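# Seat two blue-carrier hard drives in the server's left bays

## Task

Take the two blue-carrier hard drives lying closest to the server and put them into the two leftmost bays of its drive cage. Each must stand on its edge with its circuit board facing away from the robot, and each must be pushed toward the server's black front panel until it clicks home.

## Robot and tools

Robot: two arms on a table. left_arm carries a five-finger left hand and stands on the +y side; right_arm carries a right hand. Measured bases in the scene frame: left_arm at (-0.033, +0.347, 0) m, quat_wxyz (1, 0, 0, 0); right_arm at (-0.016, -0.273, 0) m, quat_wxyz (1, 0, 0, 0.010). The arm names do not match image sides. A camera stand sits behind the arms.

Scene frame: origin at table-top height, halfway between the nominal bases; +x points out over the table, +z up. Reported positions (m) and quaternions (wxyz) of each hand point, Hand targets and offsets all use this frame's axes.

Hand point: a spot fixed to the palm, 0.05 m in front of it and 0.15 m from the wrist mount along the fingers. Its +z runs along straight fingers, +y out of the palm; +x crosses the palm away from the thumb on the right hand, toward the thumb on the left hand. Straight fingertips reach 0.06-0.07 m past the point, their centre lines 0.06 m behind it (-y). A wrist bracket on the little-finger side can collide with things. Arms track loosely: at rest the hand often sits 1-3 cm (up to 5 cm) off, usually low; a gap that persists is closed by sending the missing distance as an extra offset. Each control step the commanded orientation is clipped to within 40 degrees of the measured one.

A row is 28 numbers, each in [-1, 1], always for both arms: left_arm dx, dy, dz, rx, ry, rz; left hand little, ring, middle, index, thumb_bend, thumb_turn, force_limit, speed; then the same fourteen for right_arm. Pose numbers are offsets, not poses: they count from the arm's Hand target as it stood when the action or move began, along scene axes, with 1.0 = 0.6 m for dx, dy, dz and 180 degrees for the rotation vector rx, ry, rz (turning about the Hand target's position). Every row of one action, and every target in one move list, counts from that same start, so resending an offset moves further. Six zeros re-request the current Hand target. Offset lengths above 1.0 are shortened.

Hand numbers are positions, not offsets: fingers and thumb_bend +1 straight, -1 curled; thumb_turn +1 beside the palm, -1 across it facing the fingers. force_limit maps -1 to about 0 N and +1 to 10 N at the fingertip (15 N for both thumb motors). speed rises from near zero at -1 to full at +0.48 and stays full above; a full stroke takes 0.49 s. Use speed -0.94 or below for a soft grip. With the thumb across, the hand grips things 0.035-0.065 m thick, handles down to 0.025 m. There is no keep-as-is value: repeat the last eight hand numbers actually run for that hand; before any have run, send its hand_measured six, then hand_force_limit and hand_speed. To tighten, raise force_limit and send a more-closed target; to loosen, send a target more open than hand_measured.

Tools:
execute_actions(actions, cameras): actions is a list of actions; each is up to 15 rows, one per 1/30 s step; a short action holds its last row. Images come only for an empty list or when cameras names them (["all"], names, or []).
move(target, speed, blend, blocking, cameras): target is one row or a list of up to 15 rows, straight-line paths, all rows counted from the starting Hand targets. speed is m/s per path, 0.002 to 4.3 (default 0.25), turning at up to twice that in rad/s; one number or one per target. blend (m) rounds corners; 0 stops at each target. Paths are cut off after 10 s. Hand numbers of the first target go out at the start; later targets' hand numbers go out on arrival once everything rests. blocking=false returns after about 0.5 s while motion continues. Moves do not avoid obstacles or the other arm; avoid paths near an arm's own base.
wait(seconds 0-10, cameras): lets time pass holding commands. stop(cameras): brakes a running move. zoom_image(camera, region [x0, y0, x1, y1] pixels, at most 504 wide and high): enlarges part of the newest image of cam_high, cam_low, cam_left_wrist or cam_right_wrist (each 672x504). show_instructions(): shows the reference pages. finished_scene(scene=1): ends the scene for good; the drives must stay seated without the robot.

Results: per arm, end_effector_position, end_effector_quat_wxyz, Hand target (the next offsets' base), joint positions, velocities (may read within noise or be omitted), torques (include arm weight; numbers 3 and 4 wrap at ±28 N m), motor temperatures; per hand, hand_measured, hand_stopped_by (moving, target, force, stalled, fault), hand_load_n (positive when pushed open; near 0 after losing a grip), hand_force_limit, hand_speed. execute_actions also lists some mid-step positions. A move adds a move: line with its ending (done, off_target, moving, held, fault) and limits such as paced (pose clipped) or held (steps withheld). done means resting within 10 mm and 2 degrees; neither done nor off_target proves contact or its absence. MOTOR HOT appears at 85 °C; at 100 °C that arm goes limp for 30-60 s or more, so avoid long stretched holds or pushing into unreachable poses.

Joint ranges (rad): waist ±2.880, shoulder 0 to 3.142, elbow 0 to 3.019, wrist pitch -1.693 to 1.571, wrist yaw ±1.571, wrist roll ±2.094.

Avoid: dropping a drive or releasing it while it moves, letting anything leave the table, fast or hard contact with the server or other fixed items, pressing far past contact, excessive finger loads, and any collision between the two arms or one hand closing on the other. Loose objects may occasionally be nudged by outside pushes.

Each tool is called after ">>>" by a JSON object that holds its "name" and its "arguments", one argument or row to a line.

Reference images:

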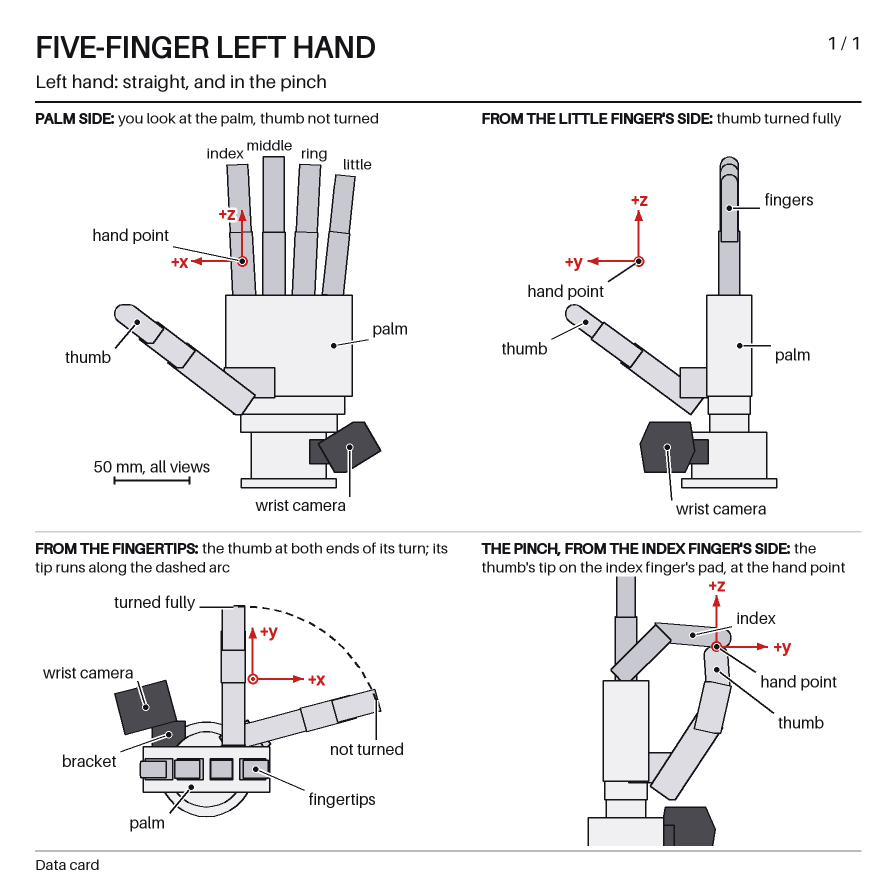

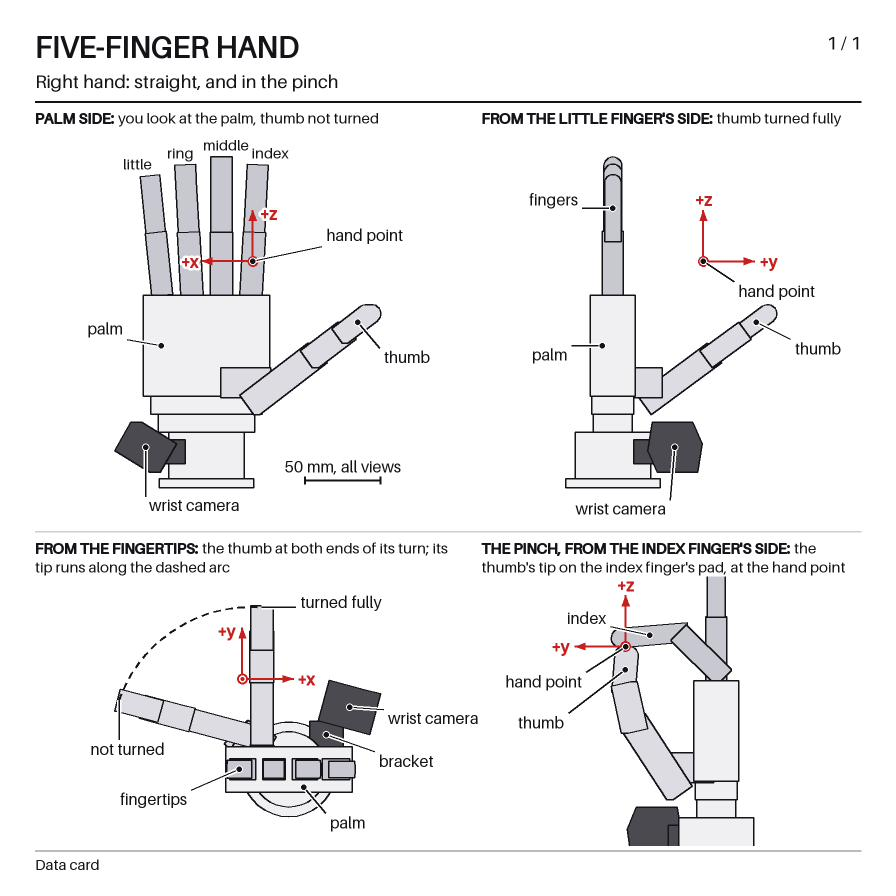

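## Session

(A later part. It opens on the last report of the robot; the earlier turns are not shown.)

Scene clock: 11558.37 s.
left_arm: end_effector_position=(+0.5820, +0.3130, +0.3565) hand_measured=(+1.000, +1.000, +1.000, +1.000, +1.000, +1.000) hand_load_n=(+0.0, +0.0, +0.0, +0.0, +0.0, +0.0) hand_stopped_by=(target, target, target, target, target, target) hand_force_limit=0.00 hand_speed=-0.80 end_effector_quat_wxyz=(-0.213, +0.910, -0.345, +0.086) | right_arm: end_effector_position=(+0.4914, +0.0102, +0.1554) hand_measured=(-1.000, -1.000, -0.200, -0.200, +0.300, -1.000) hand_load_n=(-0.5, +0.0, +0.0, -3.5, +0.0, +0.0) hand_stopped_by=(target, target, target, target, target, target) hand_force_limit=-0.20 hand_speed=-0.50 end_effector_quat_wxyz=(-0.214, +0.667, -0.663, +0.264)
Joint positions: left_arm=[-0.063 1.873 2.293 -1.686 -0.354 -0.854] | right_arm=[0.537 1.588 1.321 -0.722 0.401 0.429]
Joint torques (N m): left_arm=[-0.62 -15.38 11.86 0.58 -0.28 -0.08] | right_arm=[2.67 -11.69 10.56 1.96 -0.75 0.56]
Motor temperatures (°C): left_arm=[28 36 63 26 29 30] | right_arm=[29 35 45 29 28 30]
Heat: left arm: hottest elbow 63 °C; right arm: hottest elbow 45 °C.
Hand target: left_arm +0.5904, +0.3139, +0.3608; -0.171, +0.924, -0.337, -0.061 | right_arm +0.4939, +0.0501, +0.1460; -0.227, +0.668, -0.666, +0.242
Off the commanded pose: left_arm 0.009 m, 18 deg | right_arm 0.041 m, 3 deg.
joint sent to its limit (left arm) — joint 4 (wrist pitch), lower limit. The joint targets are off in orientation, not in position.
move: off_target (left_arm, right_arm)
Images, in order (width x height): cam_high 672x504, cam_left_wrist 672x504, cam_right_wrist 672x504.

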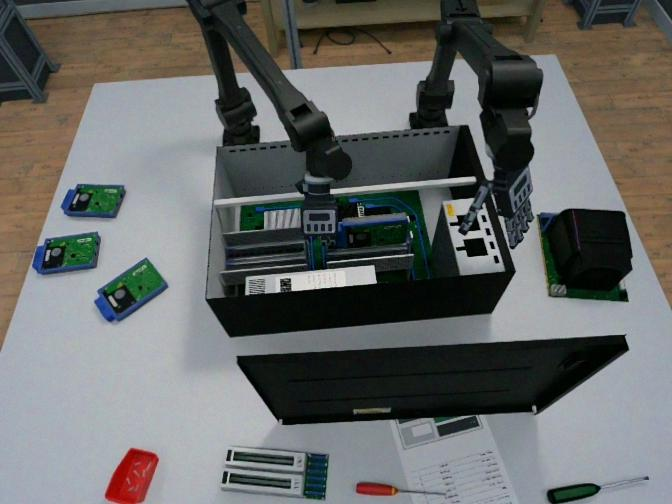

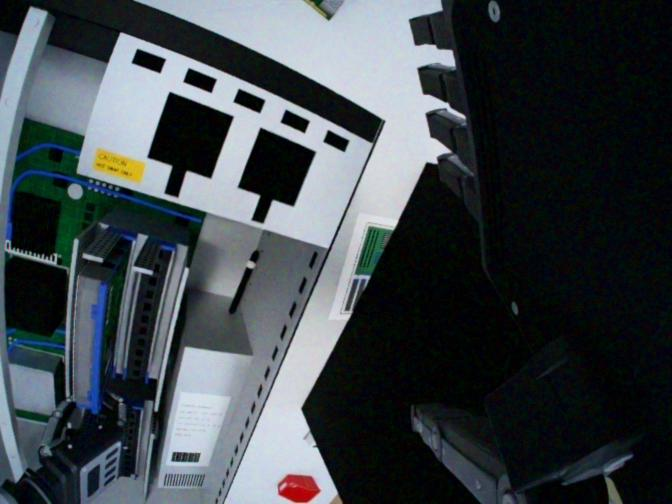

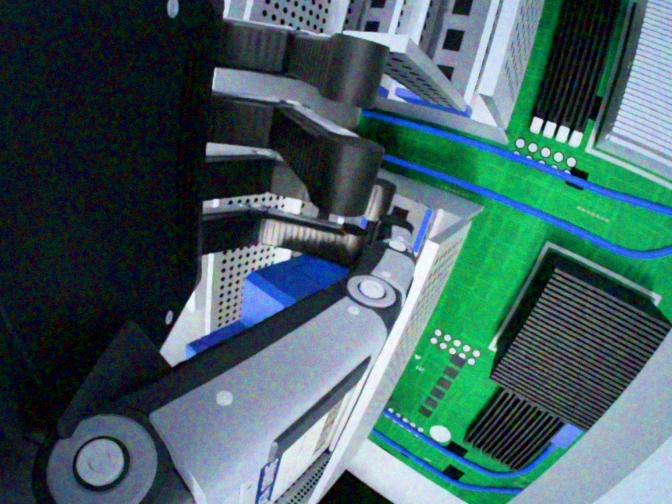

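>>> {"name": "move", "arguments": {
  "target": [
    [0,0,0,0,0,0,1,1,1,1,1,1,0,-0.8,-0.003,0.05,0,0.012,0.0,0.0,-1,-1,-0.2,-0.2,0.3,-1,-0.2,-0.5]
  ],
  "speed": 0.04,
  "cameras": ["cam_left_wrist"]
}}

>>> {"name": "zoom_image", "arguments": {
  "camera": "cam_left_wrist",
  "region": [60, 220, 180, 340]
}}

Scene clock: 11576.07 s.
left_arm: end_effector_position=(+0.5820, +0.3130, +0.3565) hand_measured=(+1.000, +1.000, +1.000, +1.000, +1.000, +1.000) hand_load_n=(+0.0, +0.0, +0.0, +0.0, +0.0, -0.5) hand_stopped_by=(target, target, target, target, target, target) hand_force_limit=0.00 hand_speed=-0.80 end_effector_quat_wxyz=(-0.213, +0.910, -0.345, +0.086) | right_arm: end_effector_position=(+0.4915, +0.0119, +0.1554) hand_measured=(-1.000, -1.000, -0.200, -0.200, +0.300, -1.000) hand_load_n=(+0.0, +0.0, +0.0, -5.0, +0.0, +0.0) hand_stopped_by=(target, target, target, target, target, target) hand_force_limit=-0.20 hand_speed=-0.50 end_effector_quat_wxyz=(-0.207, +0.663, -0.669, +0.265)
Joint positions: left_arm=[-0.063 1.873 2.293 -1.686 -0.354 -0.854] | right_arm=[0.542 1.598 1.336 -0.744 0.414 0.45]
Joint torques (N m): left_arm=[-0.62 -15.38 11.86 0.59 -0.27 -0.09] | right_arm=[5.48 -10.99 11.23 2.71 -1.62 0.9]
Motor temperatures (°C): left_arm=[28 36 63 26 29 30] | right_arm=[29 34 46 29 28 30]
Heat: left arm: hottest elbow 63 °C; right arm: hottest elbow 46 °C.
Hand target: left_arm +0.5904, +0.3139, +0.3608; -0.171, +0.924, -0.337, -0.061 | right_arm +0.4920, +0.0800, +0.1459; -0.240, +0.663, -0.671, +0.229
Off the commanded pose: left_arm 0.009 m, 18 deg | right_arm 0.069 m, 6 deg.
joint sent to its limit (left arm) — joint 4 (wrist pitch), lower limit. The joint targets are off in orientation, not in position.
move: off_target (left_arm, right_arm)
Images, in order (width x height): cam_left_wrist 672x504.

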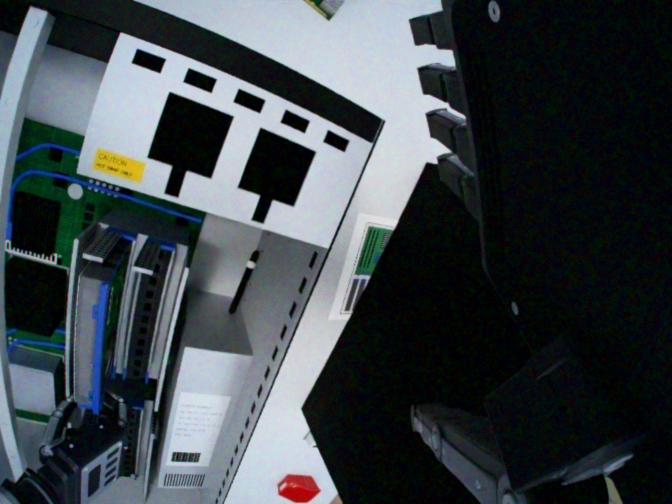

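Scaled by 4.200 from the camera's 672x504 image, which has a finer 960x720 frame.

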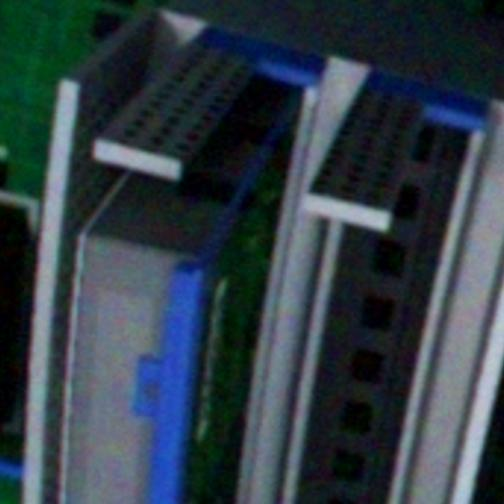

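>>> {"name": "zoom_image", "arguments": {
  "camera": "cam_left_wrist",
  "region": [100, 222, 140, 262]
}}

>>> {"name": "execute_actions", "arguments": {
  "actions": [],
  "cameras": ["cam_high"]
}}

>>> {"name": "zoom_image", "arguments": {
  "camera": "cam_high",
  "region": [385, 205, 425, 245]
}}

Scaled by 12.600 from the camera's 672x504 image, which has a finer 960x720 frame.

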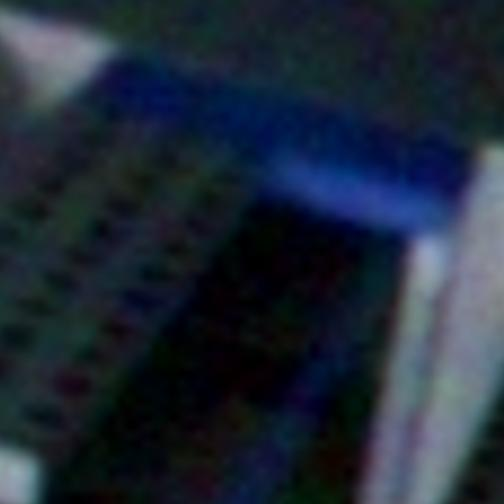

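Scene clock: 11592.87 s.
left_arm: end_effector_position=(+0.5820, +0.3130, +0.3565) hand_measured=(+1.000, +1.000, +1.000, +1.000, +1.000, +1.000) hand_load_n=(+0.0, +0.0, +0.0, +0.0, +0.0, +0.0) hand_stopped_by=(target, target, target, target, target, target) hand_force_limit=0.00 hand_speed=-0.80 end_effector_quat_wxyz=(-0.213, +0.910, -0.345, +0.086) | right_arm: end_effector_position=(+0.4915, +0.0120, +0.1554) hand_measured=(-1.000, -1.000, -0.200, -0.200, +0.300, -1.000) hand_load_n=(+0.0, +0.0, +0.0, -5.0, +0.0, +0.0) hand_stopped_by=(target, target, target, target, target, target) hand_force_limit=-0.20 hand_speed=-0.50 end_effector_quat_wxyz=(-0.208, +0.663, -0.669, +0.265)
Joint positions: left_arm=[-0.063 1.873 2.293 -1.686 -0.354 -0.854] | right_arm=[0.542 1.598 1.336 -0.744 0.414 0.45]
Joint velocities: within noise
Joint torques (N m): left_arm=[-0.67 -15.33 11.88 0.58 -0.28 -0.08] | right_arm=[5.48 -11.11 11.25 2.7 -1.62 0.9]
Motor temperatures (°C): left_arm=[28 36 63 26 29 30] | right_arm=[29 34 46 29 30 30]
Heat: left arm: hottest elbow 63 °C; right arm: hottest elbow 46 °C.
Hand target: left_arm +0.5904, +0.3139, +0.3608; -0.171, +0.924, -0.337, -0.061 | right_arm +0.4921, +0.0801, +0.1459; -0.240, +0.663, -0.671, +0.229
Off the commanded pose: left_arm 0.009 m, 18 deg | right_arm 0.069 m, 6 deg.
Images, in order (width x height): cam_high 672x504.

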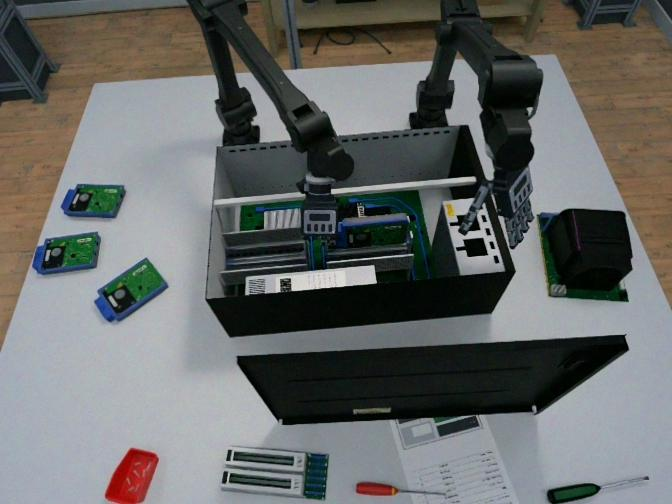

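Scaled by 12.600 from the camera's 672x504 image, which has a finer 960x720 frame.

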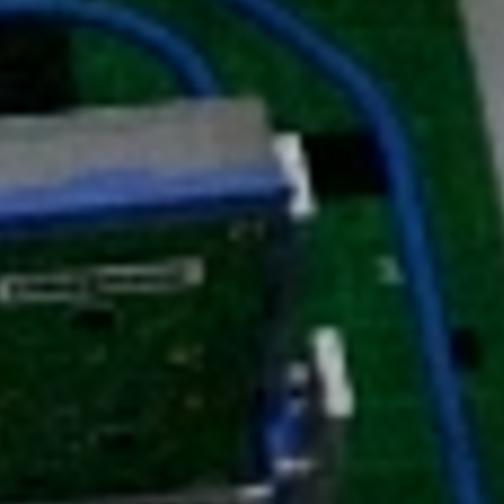

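>>> {"name": "move", "arguments": {
  "target": [
    [0,0,0,0,0,0,1,1,1,1,1,1,0,-0.8,0.003,-0.125,0.0,-0.02,0.0,0.0,-1,-1,-0.2,-0.2,0.3,-1,-0.2,-0.5],
    [0,0,0,0,0,0,1,1,1,1,1,1,0,-0.8,0.003,-0.125,0.19,-0.02,0.0,0.0,-1,-1,-0.2,-0.2,0.3,-1,-0.2,-0.5],
    [0,0,0,0,0,0,1,1,1,1,1,1,0,-0.8,-0.055,0.06,0.19,-0.02,0.0,0.0,-1,-1,-0.2,-0.2,0.3,-1,-0.2,-0.5]
  ],
  "speed": [0.06, 0.1, 0.12],
  "cameras": ["cam_right_wrist","cam_left_wrist"]
}}

>>> {"name": "zoom_image", "arguments": {
  "camera": "cam_right_wrist",
  "region": [260, 200, 510, 450]
}}

Scene clock: 11633.80 s.
left_arm: end_effector_position=(+0.5820, +0.3130, +0.3565) hand_measured=(+1.000, +1.000, +1.000, +1.000, +1.000, +1.000) hand_load_n=(+0.0, +0.0, +0.0, +0.0, +0.0, +0.0) hand_stopped_by=(target, target, target, target, target, target) hand_force_limit=0.00 hand_speed=-0.80 end_effector_quat_wxyz=(-0.213, +0.910, -0.345, +0.086) | right_arm: end_effector_position=(+0.4500, +0.1065, +0.2515) hand_measured=(-1.000, -1.000, -0.200, -0.200, +0.300, -1.000) hand_load_n=(+0.0, +0.0, +0.0, +0.0, +0.0, +0.0) hand_stopped_by=(target, target, target, target, target, target) hand_force_limit=-0.20 hand_speed=-0.50 end_effector_quat_wxyz=(-0.211, +0.677, -0.659, +0.250)
Joint positions: left_arm=[-0.063 1.873 2.293 -1.686 -0.354 -0.854] | right_arm=[0.722 1.641 1.653 -1.088 0.466 0.595]
Joint torques (N m): left_arm=[-0.62 -15.33 11.86 0.61 -0.28 -0.09] | right_arm=[-1.14 -15.56 11.12 1.05 0.42 0.07]
Motor temperatures (°C): left_arm=[28 36 64 26 29 30] | right_arm=[29 34 47 29 31 31]
Heat: left arm: hottest elbow 64 °C; right arm: hottest elbow 47 °C.
Hand target: left_arm +0.5904, +0.3139, +0.3608; -0.171, +0.924, -0.337, -0.061 | right_arm +0.4591, +0.1160, +0.2600; -0.219, +0.671, -0.663, +0.250
Off the commanded pose: left_arm 0.009 m, 18 deg | right_arm 0.016 m, 1 deg.
joint sent to its limit (left arm) — joint 4 (wrist pitch), lower limit. The joint targets are off in orientation, not in position.
move: off_target (left_arm, right_arm)
Images, in order (width x height): cam_left_wrist 672x504, cam_right_wrist 672x504.

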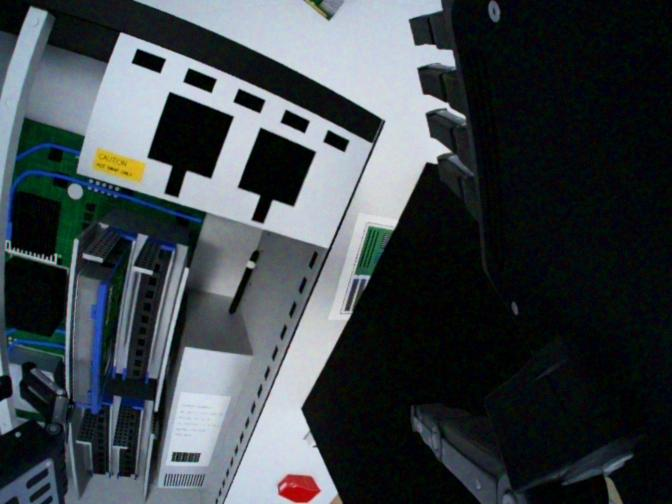

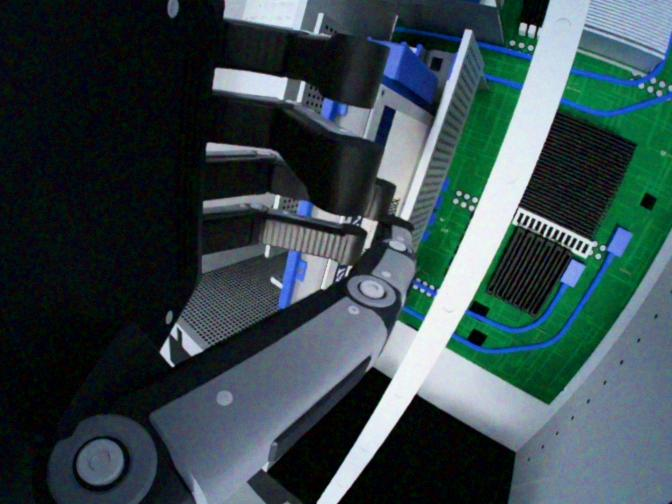

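Scaled by 2.016 from the camera's 672x504 image, which has a finer 960x720 frame.

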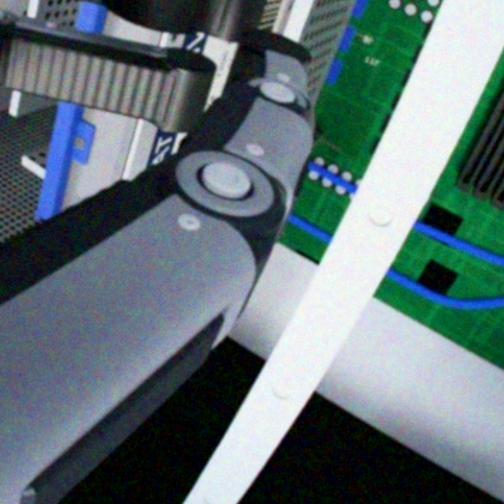

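>>> {"name": "zoom_image", "arguments": {
  "camera": "cam_left_wrist",
  "region": [60, 230, 200, 430]
}}

>>> {"name": "move", "arguments": {
  "target": [
    [0,0,0,0,0,0,1,1,1,1,1,1,0,-0.8,0.05,-0.04,0.05,0.0,0.0,0.0,-1,-1,-1,-1,1,1,-0.2,0.2]
  ],
  "speed": 0.12,
  "cameras": ["cam_right_wrist"]
}}

>>> {"name": "zoom_image", "arguments": {
  "camera": "cam_right_wrist",
  "region": [260, 200, 510, 450]
}}

Scaled by 2.520 from the camera's 672x504 image, which has a finer 960x720 frame.

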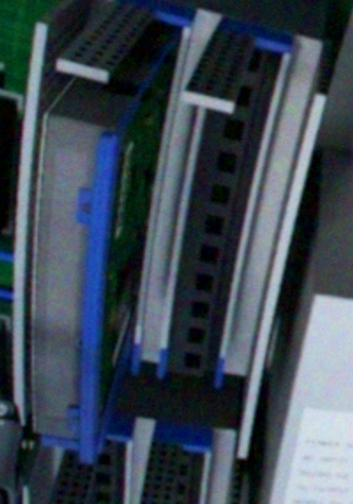

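Scene clock: 11646.50 s.
left_arm: end_effector_position=(+0.5820, +0.3130, +0.3565) hand_measured=(+1.000, +1.000, +1.000, +1.000, +1.000, +1.000) hand_load_n=(+0.0, +0.0, +0.0, +0.0, +0.0, +0.0) hand_stopped_by=(target, target, target, target, target, target) hand_force_limit=0.00 hand_speed=-0.80 end_effector_quat_wxyz=(-0.213, +0.910, -0.345, +0.086) | right_arm: end_effector_position=(+0.4804, +0.0858, +0.2815) hand_measured=(-1.000, -1.000, -1.000, -1.000, +1.000, +1.000) hand_load_n=(+0.0, +0.0, +0.5, +0.0, +0.0, +0.0) hand_stopped_by=(target, target, target, target, target, target) hand_force_limit=-0.20 hand_speed=0.20 end_effector_quat_wxyz=(-0.213, +0.669, -0.667, +0.249)
Joint positions: left_arm=[-0.063 1.873 2.293 -1.686 -0.354 -0.854] | right_arm=[0.656 1.663 1.756 -1.141 0.437 0.553]
Joint torques (N m): left_arm=[-0.67 -15.33 11.88 0.58 -0.27 -0.09] | right_arm=[-1.38 -16.09 11.14 1.16 0.19 -0.19]
Motor temperatures (°C): left_arm=[28 36 64 26 29 30] | right_arm=[29 34 49 29 30 30]
Heat: left arm: hottest elbow 64 °C; right arm: hottest elbow 49 °C.
Hand target: left_arm +0.5904, +0.3139, +0.3608; -0.171, +0.924, -0.337, -0.061 | right_arm +0.4891, +0.0920, +0.2900; -0.219, +0.671, -0.663, +0.250
Off the commanded pose: left_arm 0.009 m, 18 deg | right_arm 0.014 m, 1 deg.
joint sent to its limit (left arm) — joint 4 (wrist pitch), lower limit. The joint targets are off in orientation, not in position.
move: off_target (left_arm, right_arm)
Images, in order (width x height): cam_right_wrist 672x504.

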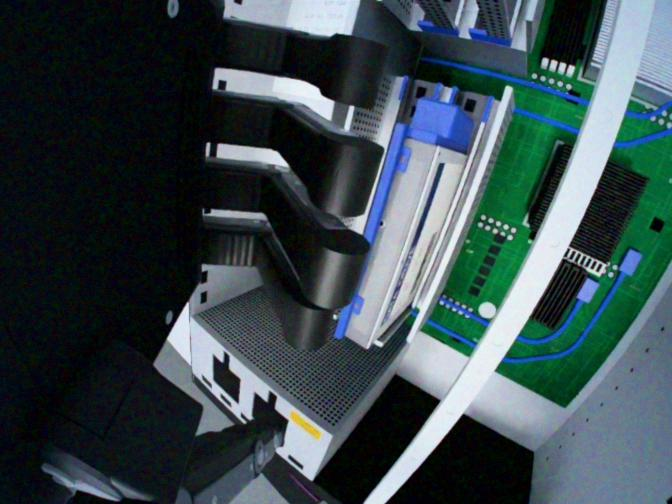

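Scaled by 2.016 from the camera's 672x504 image, which has a finer 960x720 frame.

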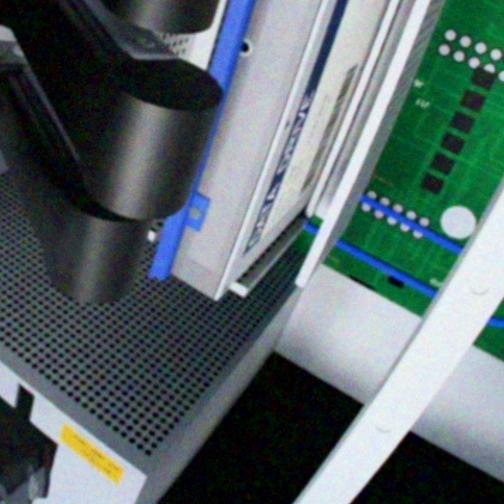

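>>> {"name": "move", "arguments": {
  "target": [
    [0,0,0,0,0,0,1,1,1,1,1,1,0,-0.8,0.02,-0.12,-0.03,0.0,0.0,0.0,-1,-1,-1,-1,1,1,-0.2,0.2]
  ],
  "speed": 0.12,
  "cameras": ["cam_right_wrist"]
}}

>>> {"name": "zoom_image", "arguments": {
  "camera": "cam_right_wrist",
  "region": [360, 100, 520, 260]
}}

>>> {"name": "zoom_image", "arguments": {
  "camera": "cam_right_wrist",
  "region": [320, 240, 480, 400]
}}

Scene clock: 11738.03 s.
left_arm: end_effector_position=(+0.5820, +0.3130, +0.3565) hand_measured=(+1.000, +1.000, +1.000, +1.000, +1.000, +1.000) hand_load_n=(+0.0, +0.0, +0.0, +0.0, +0.0, -0.5) hand_stopped_by=(target, target, target, target, target, target) hand_force_limit=0.00 hand_speed=-0.80 end_effector_quat_wxyz=(-0.213, +0.910, -0.345, +0.086) | right_arm: end_effector_position=(+0.4991, +0.0217, +0.2630) hand_measured=(-1.000, -1.000, -1.000, -1.000, +1.000, +1.000) hand_load_n=(+0.0, +0.0, +0.0, +0.5, +0.0, +0.0) hand_stopped_by=(target, target, target, target, target, target) hand_force_limit=-0.20 hand_speed=0.20 end_effector_quat_wxyz=(-0.208, +0.672, -0.667, +0.247)
Joint positions: left_arm=[-0.063 1.873 2.293 -1.686 -0.354 -0.854] | right_arm=[0.535 1.601 1.629 -1.043 0.371 0.441]
Joint torques (N m): left_arm=[-0.56 -15.33 11.86 0.57 -0.27 -0.09] | right_arm=[-1.61 -17.96 7.97 2.13 0.13 -0.18]
Motor temperatures (°C): left_arm=[28 36 64 26 29 30] | right_arm=[29 34 52 29 29 30]
Heat: left arm: hottest elbow 64 °C; right arm: hottest elbow 52 °C.
Hand target: left_arm +0.5904, +0.3139, +0.3608; -0.171, +0.924, -0.337, -0.061 | right_arm +0.5011, +0.0201, +0.2720; -0.219, +0.671, -0.663, +0.250
Off the commanded pose: left_arm 0.009 m, 18 deg | right_arm 0.009 m, 1 deg.
joint sent to its limit (left arm) — joint 4 (wrist pitch), lower limit. The joint targets are off in orientation, not in position.
move: off_target (left_arm)
Images, in order (width x height): cam_right_wrist 672x504.

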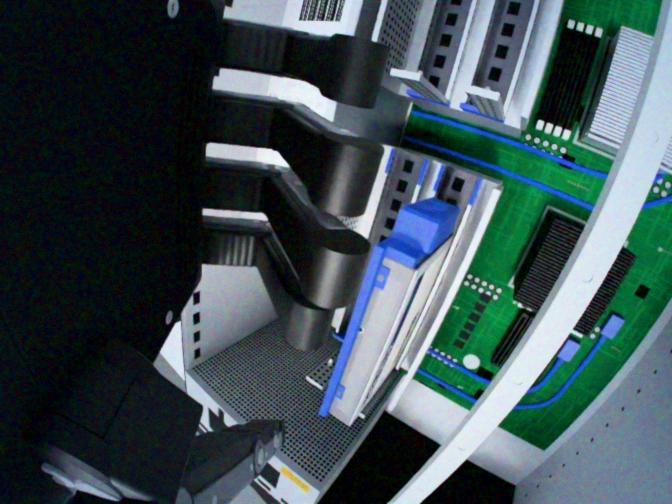

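Scaled by 3.150 from the camera's 672x504 image, which has a finer 960x720 frame.

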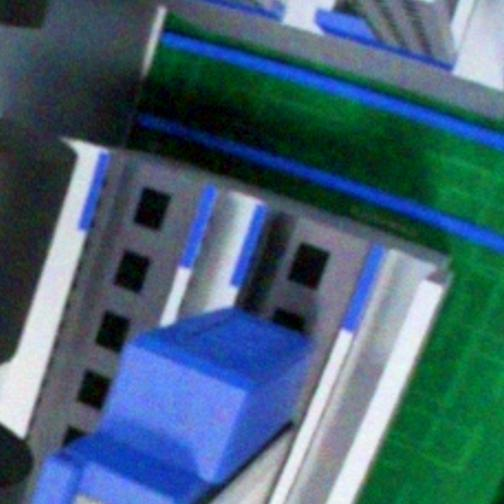

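Scaled by 3.150 from the camera's 672x504 image, which has a finer 960x720 frame.

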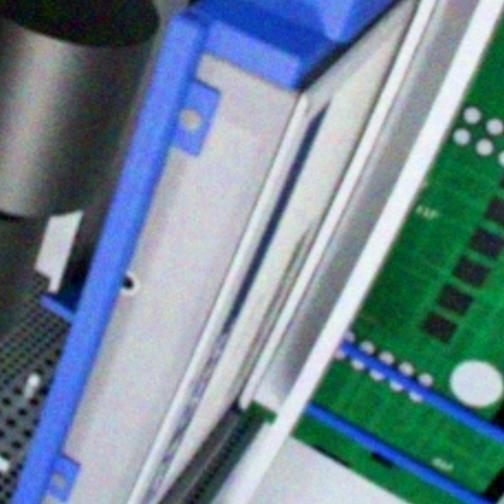

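>>> {"name": "move", "arguments": {
  "target": [
    [0,0,0,0,0,0,1,1,1,1,1,1,0,-0.8,0.0173,0.0265,-0.05,0.0,0.0,0.0,-1,-1,0.3,0.3,1,-1,-0.2,-0.2],
    [0,0,0,0,0,0,1,1,1,1,1,1,0,-0.8,0.0173,0.0265,-0.14,0.0,0.0,0.0,-1,-1,0.3,0.3,1,-1,-0.2,-0.2],
    [0,0,0,0,0,0,1,1,1,1,1,1,0,-0.8,0.0173,0.0265,-0.2067,0.0,0.0,0.0,-1,-1,0.3,0.3,1,-1,-0.2,-0.2]
  ],
  "speed": [0.1, 0.08, 0.05],
  "cameras": ["cam_right_wrist","cam_high"]
}}

>>> {"name": "zoom_image", "arguments": {
  "camera": "cam_high",
  "region": [280, 180, 410, 280]
}}

>>> {"name": "zoom_image", "arguments": {
  "camera": "cam_right_wrist",
  "region": [280, 130, 520, 370]
}}

Scene clock: 11833.23 s.
left_arm: end_effector_position=(+0.5820, +0.3130, +0.3565) hand_measured=(+1.000, +1.000, +1.000, +1.000, +1.000, +1.000) hand_load_n=(+0.5, +0.0, +0.0, +0.0, +0.0, +0.0) hand_stopped_by=(target, target, target, target, target, target) hand_force_limit=0.00 hand_speed=-0.80 end_effector_quat_wxyz=(-0.213, +0.910, -0.345, +0.086) | right_arm: end_effector_position=(+0.5083, +0.0298, +0.1586) hand_measured=(-1.000, -1.000, +0.300, +0.300, +1.000, -1.000) hand_load_n=(+0.0, +0.0, +0.5, +0.0, +0.0, -0.5) hand_stopped_by=(target, target, target, target, target, target) hand_force_limit=-0.20 hand_speed=-0.20 end_effector_quat_wxyz=(-0.220, +0.668, -0.665, +0.251)
Joint positions: left_arm=[-0.063 1.873 2.293 -1.686 -0.354 -0.854] | right_arm=[0.54 1.645 1.4 -0.744 0.375 0.441]
Joint torques (N m): left_arm=[-0.62 -15.38 11.86 0.61 -0.27 -0.09] | right_arm=[-0.67 -15.44 7.83 2.37 0.33 -0.04]
Motor temperatures (°C): left_arm=[28 36 64 26 29 30] | right_arm=[29 36 44 29 28 30]
Heat: left arm: hottest elbow 64 °C; right arm: hottest elbow 44 °C.
Hand target: left_arm +0.5904, +0.3139, +0.3608; -0.171, +0.924, -0.337, -0.061 | right_arm +0.5114, +0.0360, +0.1479; -0.219, +0.671, -0.663, +0.250
Off the commanded pose: left_arm 0.009 m, 18 deg | right_arm 0.013 m, 0 deg.
joint sent to its limit (left arm) — joint 4 (wrist pitch), lower limit. The joint targets are off in orientation, not in position.
move: off_target (left_arm, right_arm)
Images, in order (width x height): cam_high 672x504, cam_right_wrist 672x504.

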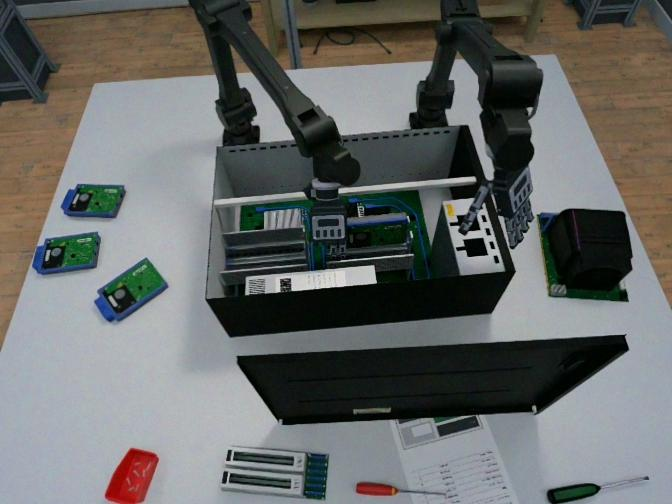

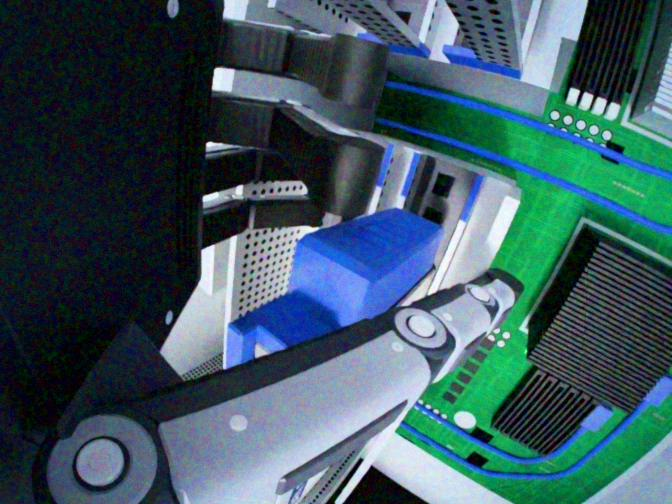

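Scaled by 3.877 from the camera's 672x504 image, which has a finer 960x720 frame.

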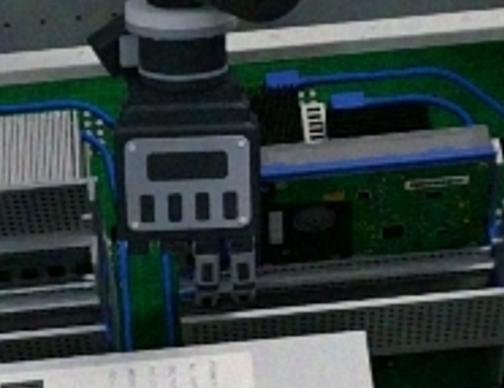

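Scaled by 2.100 from the camera's 672x504 image, which has a finer 960x720 frame.

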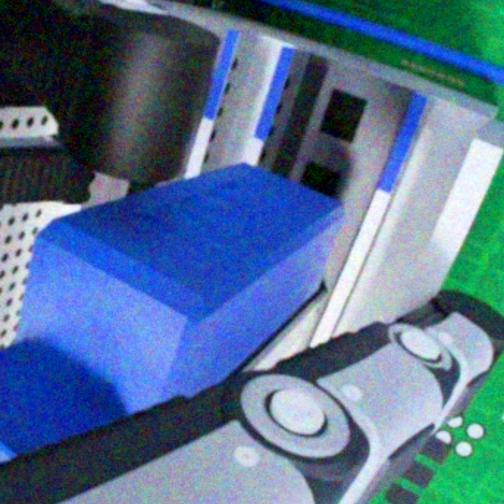

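>>> {"name": "move", "arguments": {
  "target": [
    [0,0,0,0,0,0,1,1,1,1,1,1,0,-0.8,0.0,-0.003,-0.015,0.0,0.0,0.0,-1,-1,0.3,0.3,0.6,-1,-0.2,-0.6],
    [0,0,0,0,0,0,1,1,1,1,1,1,0,-0.8,0.0,-0.003,-0.015,0.0,0.0,0.0,-1,-1,0.1,-0.6,0.6,-1,0.0,-0.8]
  ],
  "speed": 0.04,
  "cameras": ["cam_right_wrist","cam_left_wrist"]
}}

>>> {"name": "zoom_image", "arguments": {
  "camera": "cam_right_wrist",
  "region": [280, 130, 520, 370]
}}

Scene clock: 11852.03 s.
left_arm: end_effector_position=(+0.5820, +0.3130, +0.3565) hand_measured=(+1.000, +1.000, +1.000, +1.000, +1.000, +1.000) hand_load_n=(+0.0, +0.0, +0.0, +0.0, +0.0, +0.0) hand_stopped_by=(target, target, target, target, target, target) hand_force_limit=0.00 hand_speed=-0.80 end_effector_quat_wxyz=(-0.213, +0.910, -0.345, +0.086) | right_arm: end_effector_position=(+0.5059, +0.0306, +0.1508) hand_measured=(-1.000, -1.000, +0.100, -0.122, +0.968, -1.000) hand_load_n=(+0.0, +0.0, +0.0, +2.0, +4.5, -0.5) hand_stopped_by=(target, target, target, force, force, target) hand_force_limit=0.00 hand_speed=-0.80 end_effector_quat_wxyz=(-0.221, +0.670, -0.663, +0.250)
Joint positions: left_arm=[-0.063 1.873 2.293 -1.686 -0.354 -0.854] | right_arm=[0.543 1.646 1.38 -0.723 0.374 0.44]
Joint torques (N m): left_arm=[-0.73 -15.33 11.86 0.64 -0.26 -0.1] | right_arm=[-1.14 -15.03 7.82 2.51 0.31 -0.07]
Motor temperatures (°C): left_arm=[28 36 64 26 29 30] | right_arm=[29 36 44 29 28 30]
Heat: left arm: hottest elbow 64 °C; right arm: hottest elbow 44 °C.
Hand target: left_arm +0.5904, +0.3139, +0.3608; -0.171, +0.924, -0.337, -0.061 | right_arm +0.5116, +0.0341, +0.1389; -0.219, +0.671, -0.663, +0.250
Off the commanded pose: left_arm 0.009 m, 18 deg | right_arm 0.014 m, 0 deg.
joint sent to its limit (left arm) — joint 4 (wrist pitch), lower limit. The joint targets are off in orientation, not in position.
move: off_target (left_arm, right_arm); target 2's new numbers were sent with right_arm's hand 0.014 m and 0 deg from that target
Images, in order (width x height): cam_left_wrist 672x504, cam_right_wrist 672x504.

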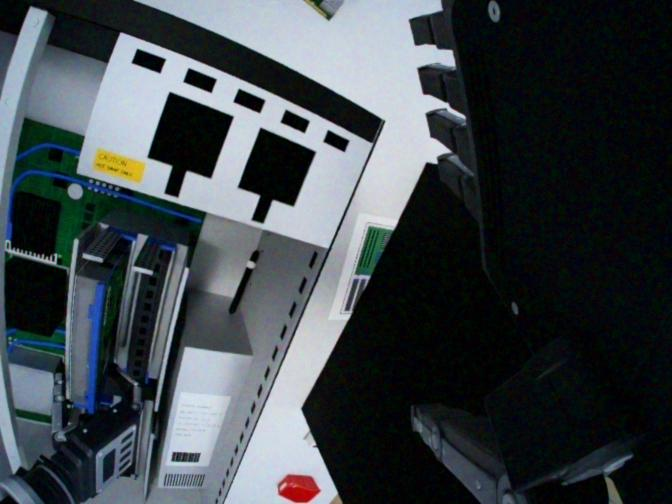

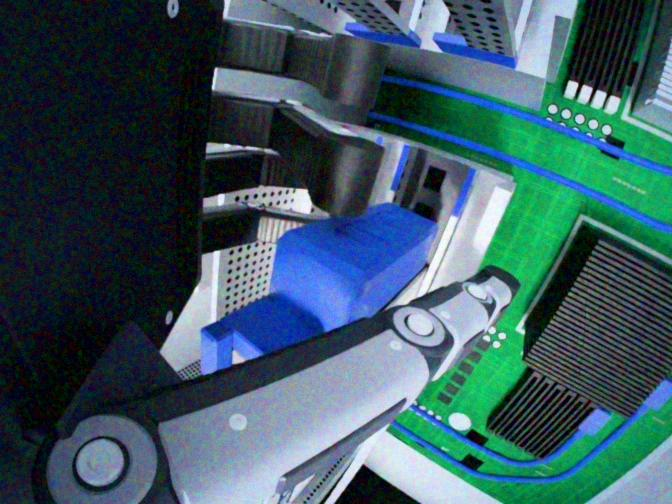

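Scaled by 2.100 from the camera's 672x504 image, which has a finer 960x720 frame.

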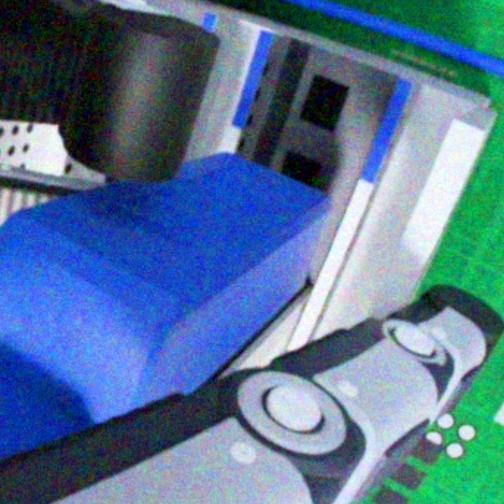

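>>> {"name": "move", "arguments": {
  "target": [
    [0,0,0,0,0,0,1,1,1,1,1,1,0,-0.8,0.0,0.0,0.05,0.0,0.0,0.0,-1,-1,0.3,0.3,1.0,-1,-0.2,-0.4],
    [0,0,0,0,0,0,1,1,1,1,1,1,0,-0.8,0.0,0.0,0.05,0.0,0.0,0.0,-1,-1,0.3,0.3,0.6,-1,-0.2,-0.4]
  ],
  "speed": 0.05,
  "cameras": ["cam_right_wrist"]
}}

>>> {"name": "zoom_image", "arguments": {
  "camera": "cam_right_wrist",
  "region": [280, 130, 520, 370]
}}

Scene clock: 11875.07 s.
left_arm: end_effector_position=(+0.5820, +0.3130, +0.3565) hand_measured=(+1.000, +1.000, +1.000, +1.000, +1.000, +1.000) hand_load_n=(+0.0, +0.0, +0.0, +0.0, +0.0, +0.0) hand_stopped_by=(target, target, target, target, target, target) hand_force_limit=0.00 hand_speed=-0.80 end_effector_quat_wxyz=(-0.213, +0.910, -0.345, +0.086) | right_arm: end_effector_position=(+0.4941, +0.0271, +0.1499) hand_measured=(-1.000, -1.000, +0.300, +0.300, +0.722, -1.000) hand_load_n=(+0.0, +0.0, +0.0, +0.0, +4.0, -0.5) hand_stopped_by=(target, target, target, target, force, target) hand_force_limit=-0.20 hand_speed=-0.40 end_effector_quat_wxyz=(-0.198, +0.680, -0.663, +0.242)
Joint positions: left_arm=[-0.063 1.873 2.293 -1.686 -0.354 -0.854] | right_arm=[0.547 1.646 1.394 -0.789 0.37 0.439]
Joint torques (N m): left_arm=[-0.67 -15.33 11.85 0.59 -0.28 -0.09] | right_arm=[-1.49 -16.85 10.82 1.98 0.49 -0.06]
Motor temperatures (°C): left_arm=[28 36 64 26 29 30] | right_arm=[29 36 44 29 28 30]
Heat: left arm: hottest elbow 64 °C; right arm: hottest elbow 44 °C.
Hand target: left_arm +0.5904, +0.3139, +0.3608; -0.171, +0.924, -0.337, -0.061 | right_arm +0.5115, +0.0342, +0.1689; -0.219, +0.671, -0.663, +0.250
Off the commanded pose: left_arm 0.009 m, 18 deg | right_arm 0.027 m, 3 deg.
joint sent to its limit (left arm) — joint 4 (wrist pitch), lower limit. The joint targets are off in orientation, not in position.
move: off_target (left_arm, right_arm); target 2's new numbers were sent with right_arm's hand 0.022 m and 2 deg from that target
Images, in order (width x height): cam_right_wrist 672x504.

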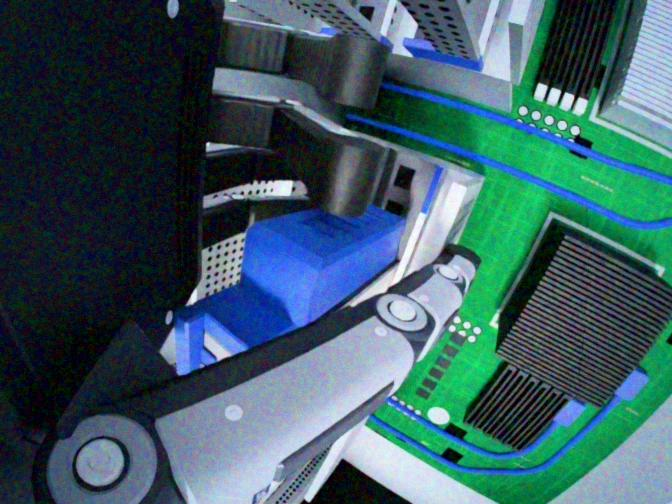

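Scaled by 2.100 from the camera's 672x504 image, which has a finer 960x720 frame.

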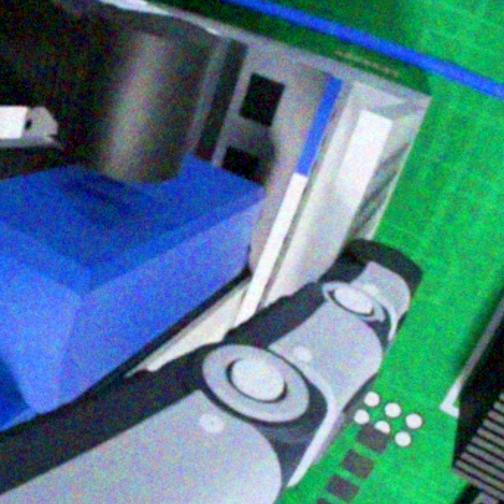

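>>> {"name": "move", "arguments": {
  "target": [
    [0,0,0,0,0,0,1,1,1,1,1,1,0,-0.8,0.0,0.0,0.05,0.0,0.0,0.0,-1,-1,0.3,0.3,1.0,-1,-0.2,-0.4]
  ],
  "speed": 0.05,
  "cameras": ["cam_right_wrist","cam_left_wrist"]
}}

>>> {"name": "zoom_image", "arguments": {
  "camera": "cam_right_wrist",
  "region": [280, 130, 520, 370]
}}

Scene clock: 11887.87 s.
left_arm: end_effector_position=(+0.5820, +0.3130, +0.3565) hand_measured=(+1.000, +1.000, +1.000, +1.000, +1.000, +1.000) hand_load_n=(+0.0, +0.0, +0.0, +0.0, +0.0, +0.0) hand_stopped_by=(target, target, target, target, target, target) hand_force_limit=0.00 hand_speed=-0.80 end_effector_quat_wxyz=(-0.213, +0.910, -0.345, +0.086) | right_arm: end_effector_position=(+0.4995, +0.0297, +0.1730) hand_measured=(-1.000, -1.000, +0.300, +0.300, +1.000, -1.000) hand_load_n=(+0.0, +0.0, +0.0, +0.0, -0.5, +0.0) hand_stopped_by=(target, target, target, target, target, target) hand_force_limit=-0.20 hand_speed=-0.40 end_effector_quat_wxyz=(-0.199, +0.679, -0.663, +0.244)
Joint positions: left_arm=[-0.063 1.873 2.293 -1.686 -0.354 -0.854] | right_arm=[0.547 1.646 1.455 -0.846 0.373 0.439]
Joint torques (N m): left_arm=[-0.73 -15.38 11.82 0.58 -0.28 -0.09] | right_arm=[-1.55 -18.2 11 1.2 0.34 -0.06]
Motor temperatures (°C): left_arm=[28 36 64 26 29 30] | right_arm=[29 36 45 29 28 30]
Heat: left arm: hottest elbow 64 °C; right arm: hottest elbow 45 °C.
Hand target: left_arm +0.5904, +0.3139, +0.3608; -0.171, +0.924, -0.337, -0.061 | right_arm +0.5114, +0.0342, +0.1989; -0.219, +0.671, -0.663, +0.250
Off the commanded pose: left_arm 0.009 m, 18 deg | right_arm 0.029 m, 3 deg.
joint sent to its limit (left arm) — joint 4 (wrist pitch), lower limit. The joint targets are off in orientation, not in position.
move: off_target (left_arm, right_arm)
Images, in order (width x height): cam_left_wrist 672x504, cam_right_wrist 672x504.

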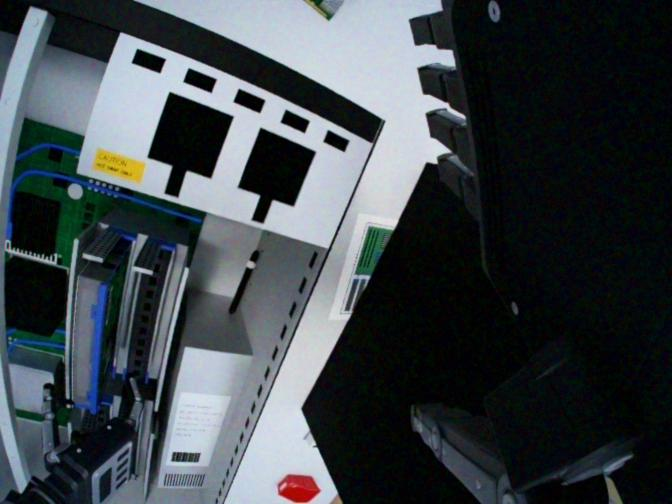

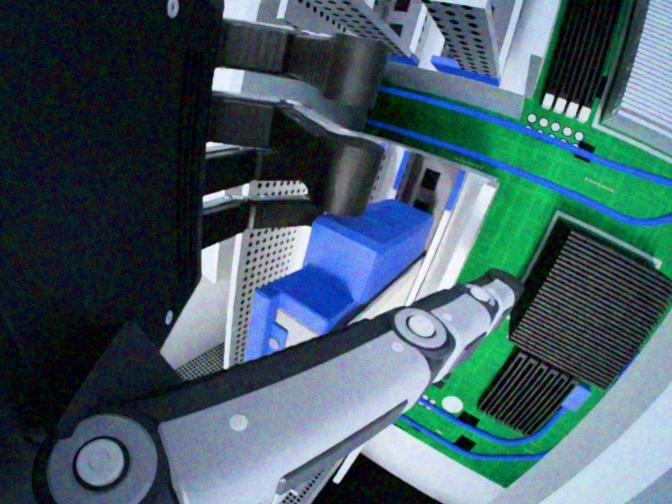

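Scaled by 2.100 from the camera's 672x504 image, which has a finer 960x720 frame.

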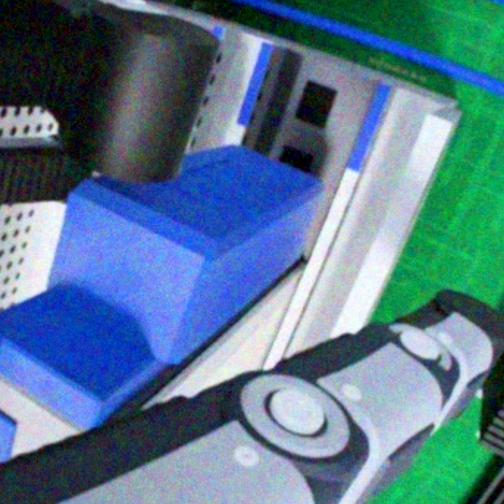

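>>> {"name": "move", "arguments": {
  "target": [
    [0,0,0,0,0,0,1,1,1,1,1,1,0,-0.8,0.0,0.0,-0.055,0.0,0.0,0.0,-1,-1,0.3,0.3,1.0,-1,-0.2,-0.4]
  ],
  "speed": 0.05,
  "cameras": ["cam_right_wrist"]
}}

Scene clock: 11901.93 s.
left_arm: end_effector_position=(+0.5820, +0.3130, +0.3565) hand_measured=(+1.000, +1.000, +1.000, +1.000, +1.000, +1.000) hand_load_n=(+0.0, +0.0, -0.5, +0.0, +0.0, -0.5) hand_stopped_by=(target, target, target, target, target, target) hand_force_limit=0.00 hand_speed=-0.80 end_effector_quat_wxyz=(-0.213, +0.910, -0.345, +0.086) | right_arm: end_effector_position=(+0.5067, +0.0343, +0.1690) hand_measured=(-1.000, -1.000, +0.300, +0.300, +1.000, -1.000) hand_load_n=(+0.0, +0.0, +0.0, +0.0, +0.0, +0.0) hand_stopped_by=(target, target, target, target, target, target) hand_force_limit=-0.20 hand_speed=-0.40 end_effector_quat_wxyz=(-0.217, +0.673, -0.662, +0.248)
Joint positions: left_arm=[-0.063 1.873 2.293 -1.686 -0.354 -0.854] | right_arm=[0.547 1.646 1.432 -0.784 0.373 0.439]
Joint torques (N m): left_arm=[-0.73 -15.33 11.84 0.58 -0.27 -0.09] | right_arm=[-1.55 -16.62 7.82 2.17 0.33 -0.06]
Motor temperatures (°C): left_arm=[28 36 64 26 29 30] | right_arm=[29 37 45 29 28 30]
Heat: left arm: hottest elbow 64 °C; right arm: hottest elbow 45 °C.
Hand target: left_arm +0.5904, +0.3139, +0.3608; -0.171, +0.924, -0.337, -0.061 | right_arm +0.5114, +0.0342, +0.1658; -0.219, +0.671, -0.663, +0.250
Off the commanded pose: left_arm 0.009 m, 18 deg | right_arm 0.006 m, 0 deg.
joint sent to its limit (left arm) — joint 4 (wrist pitch), lower limit. The joint targets are off in orientation, not in position.
move: off_target (left_arm)
Images, in order (width x height): cam_right_wrist 672x504.

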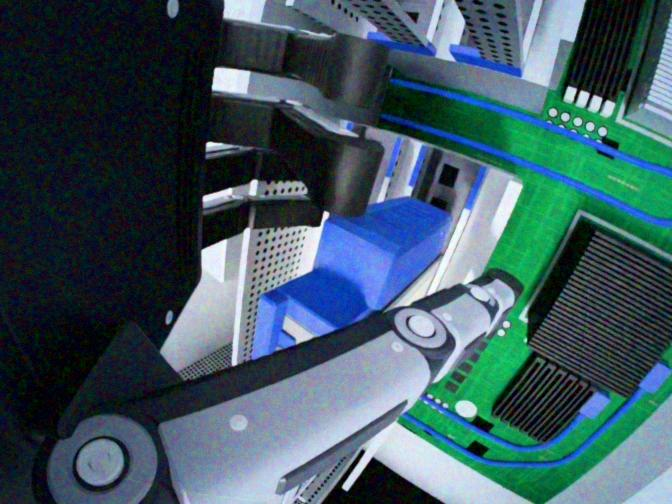

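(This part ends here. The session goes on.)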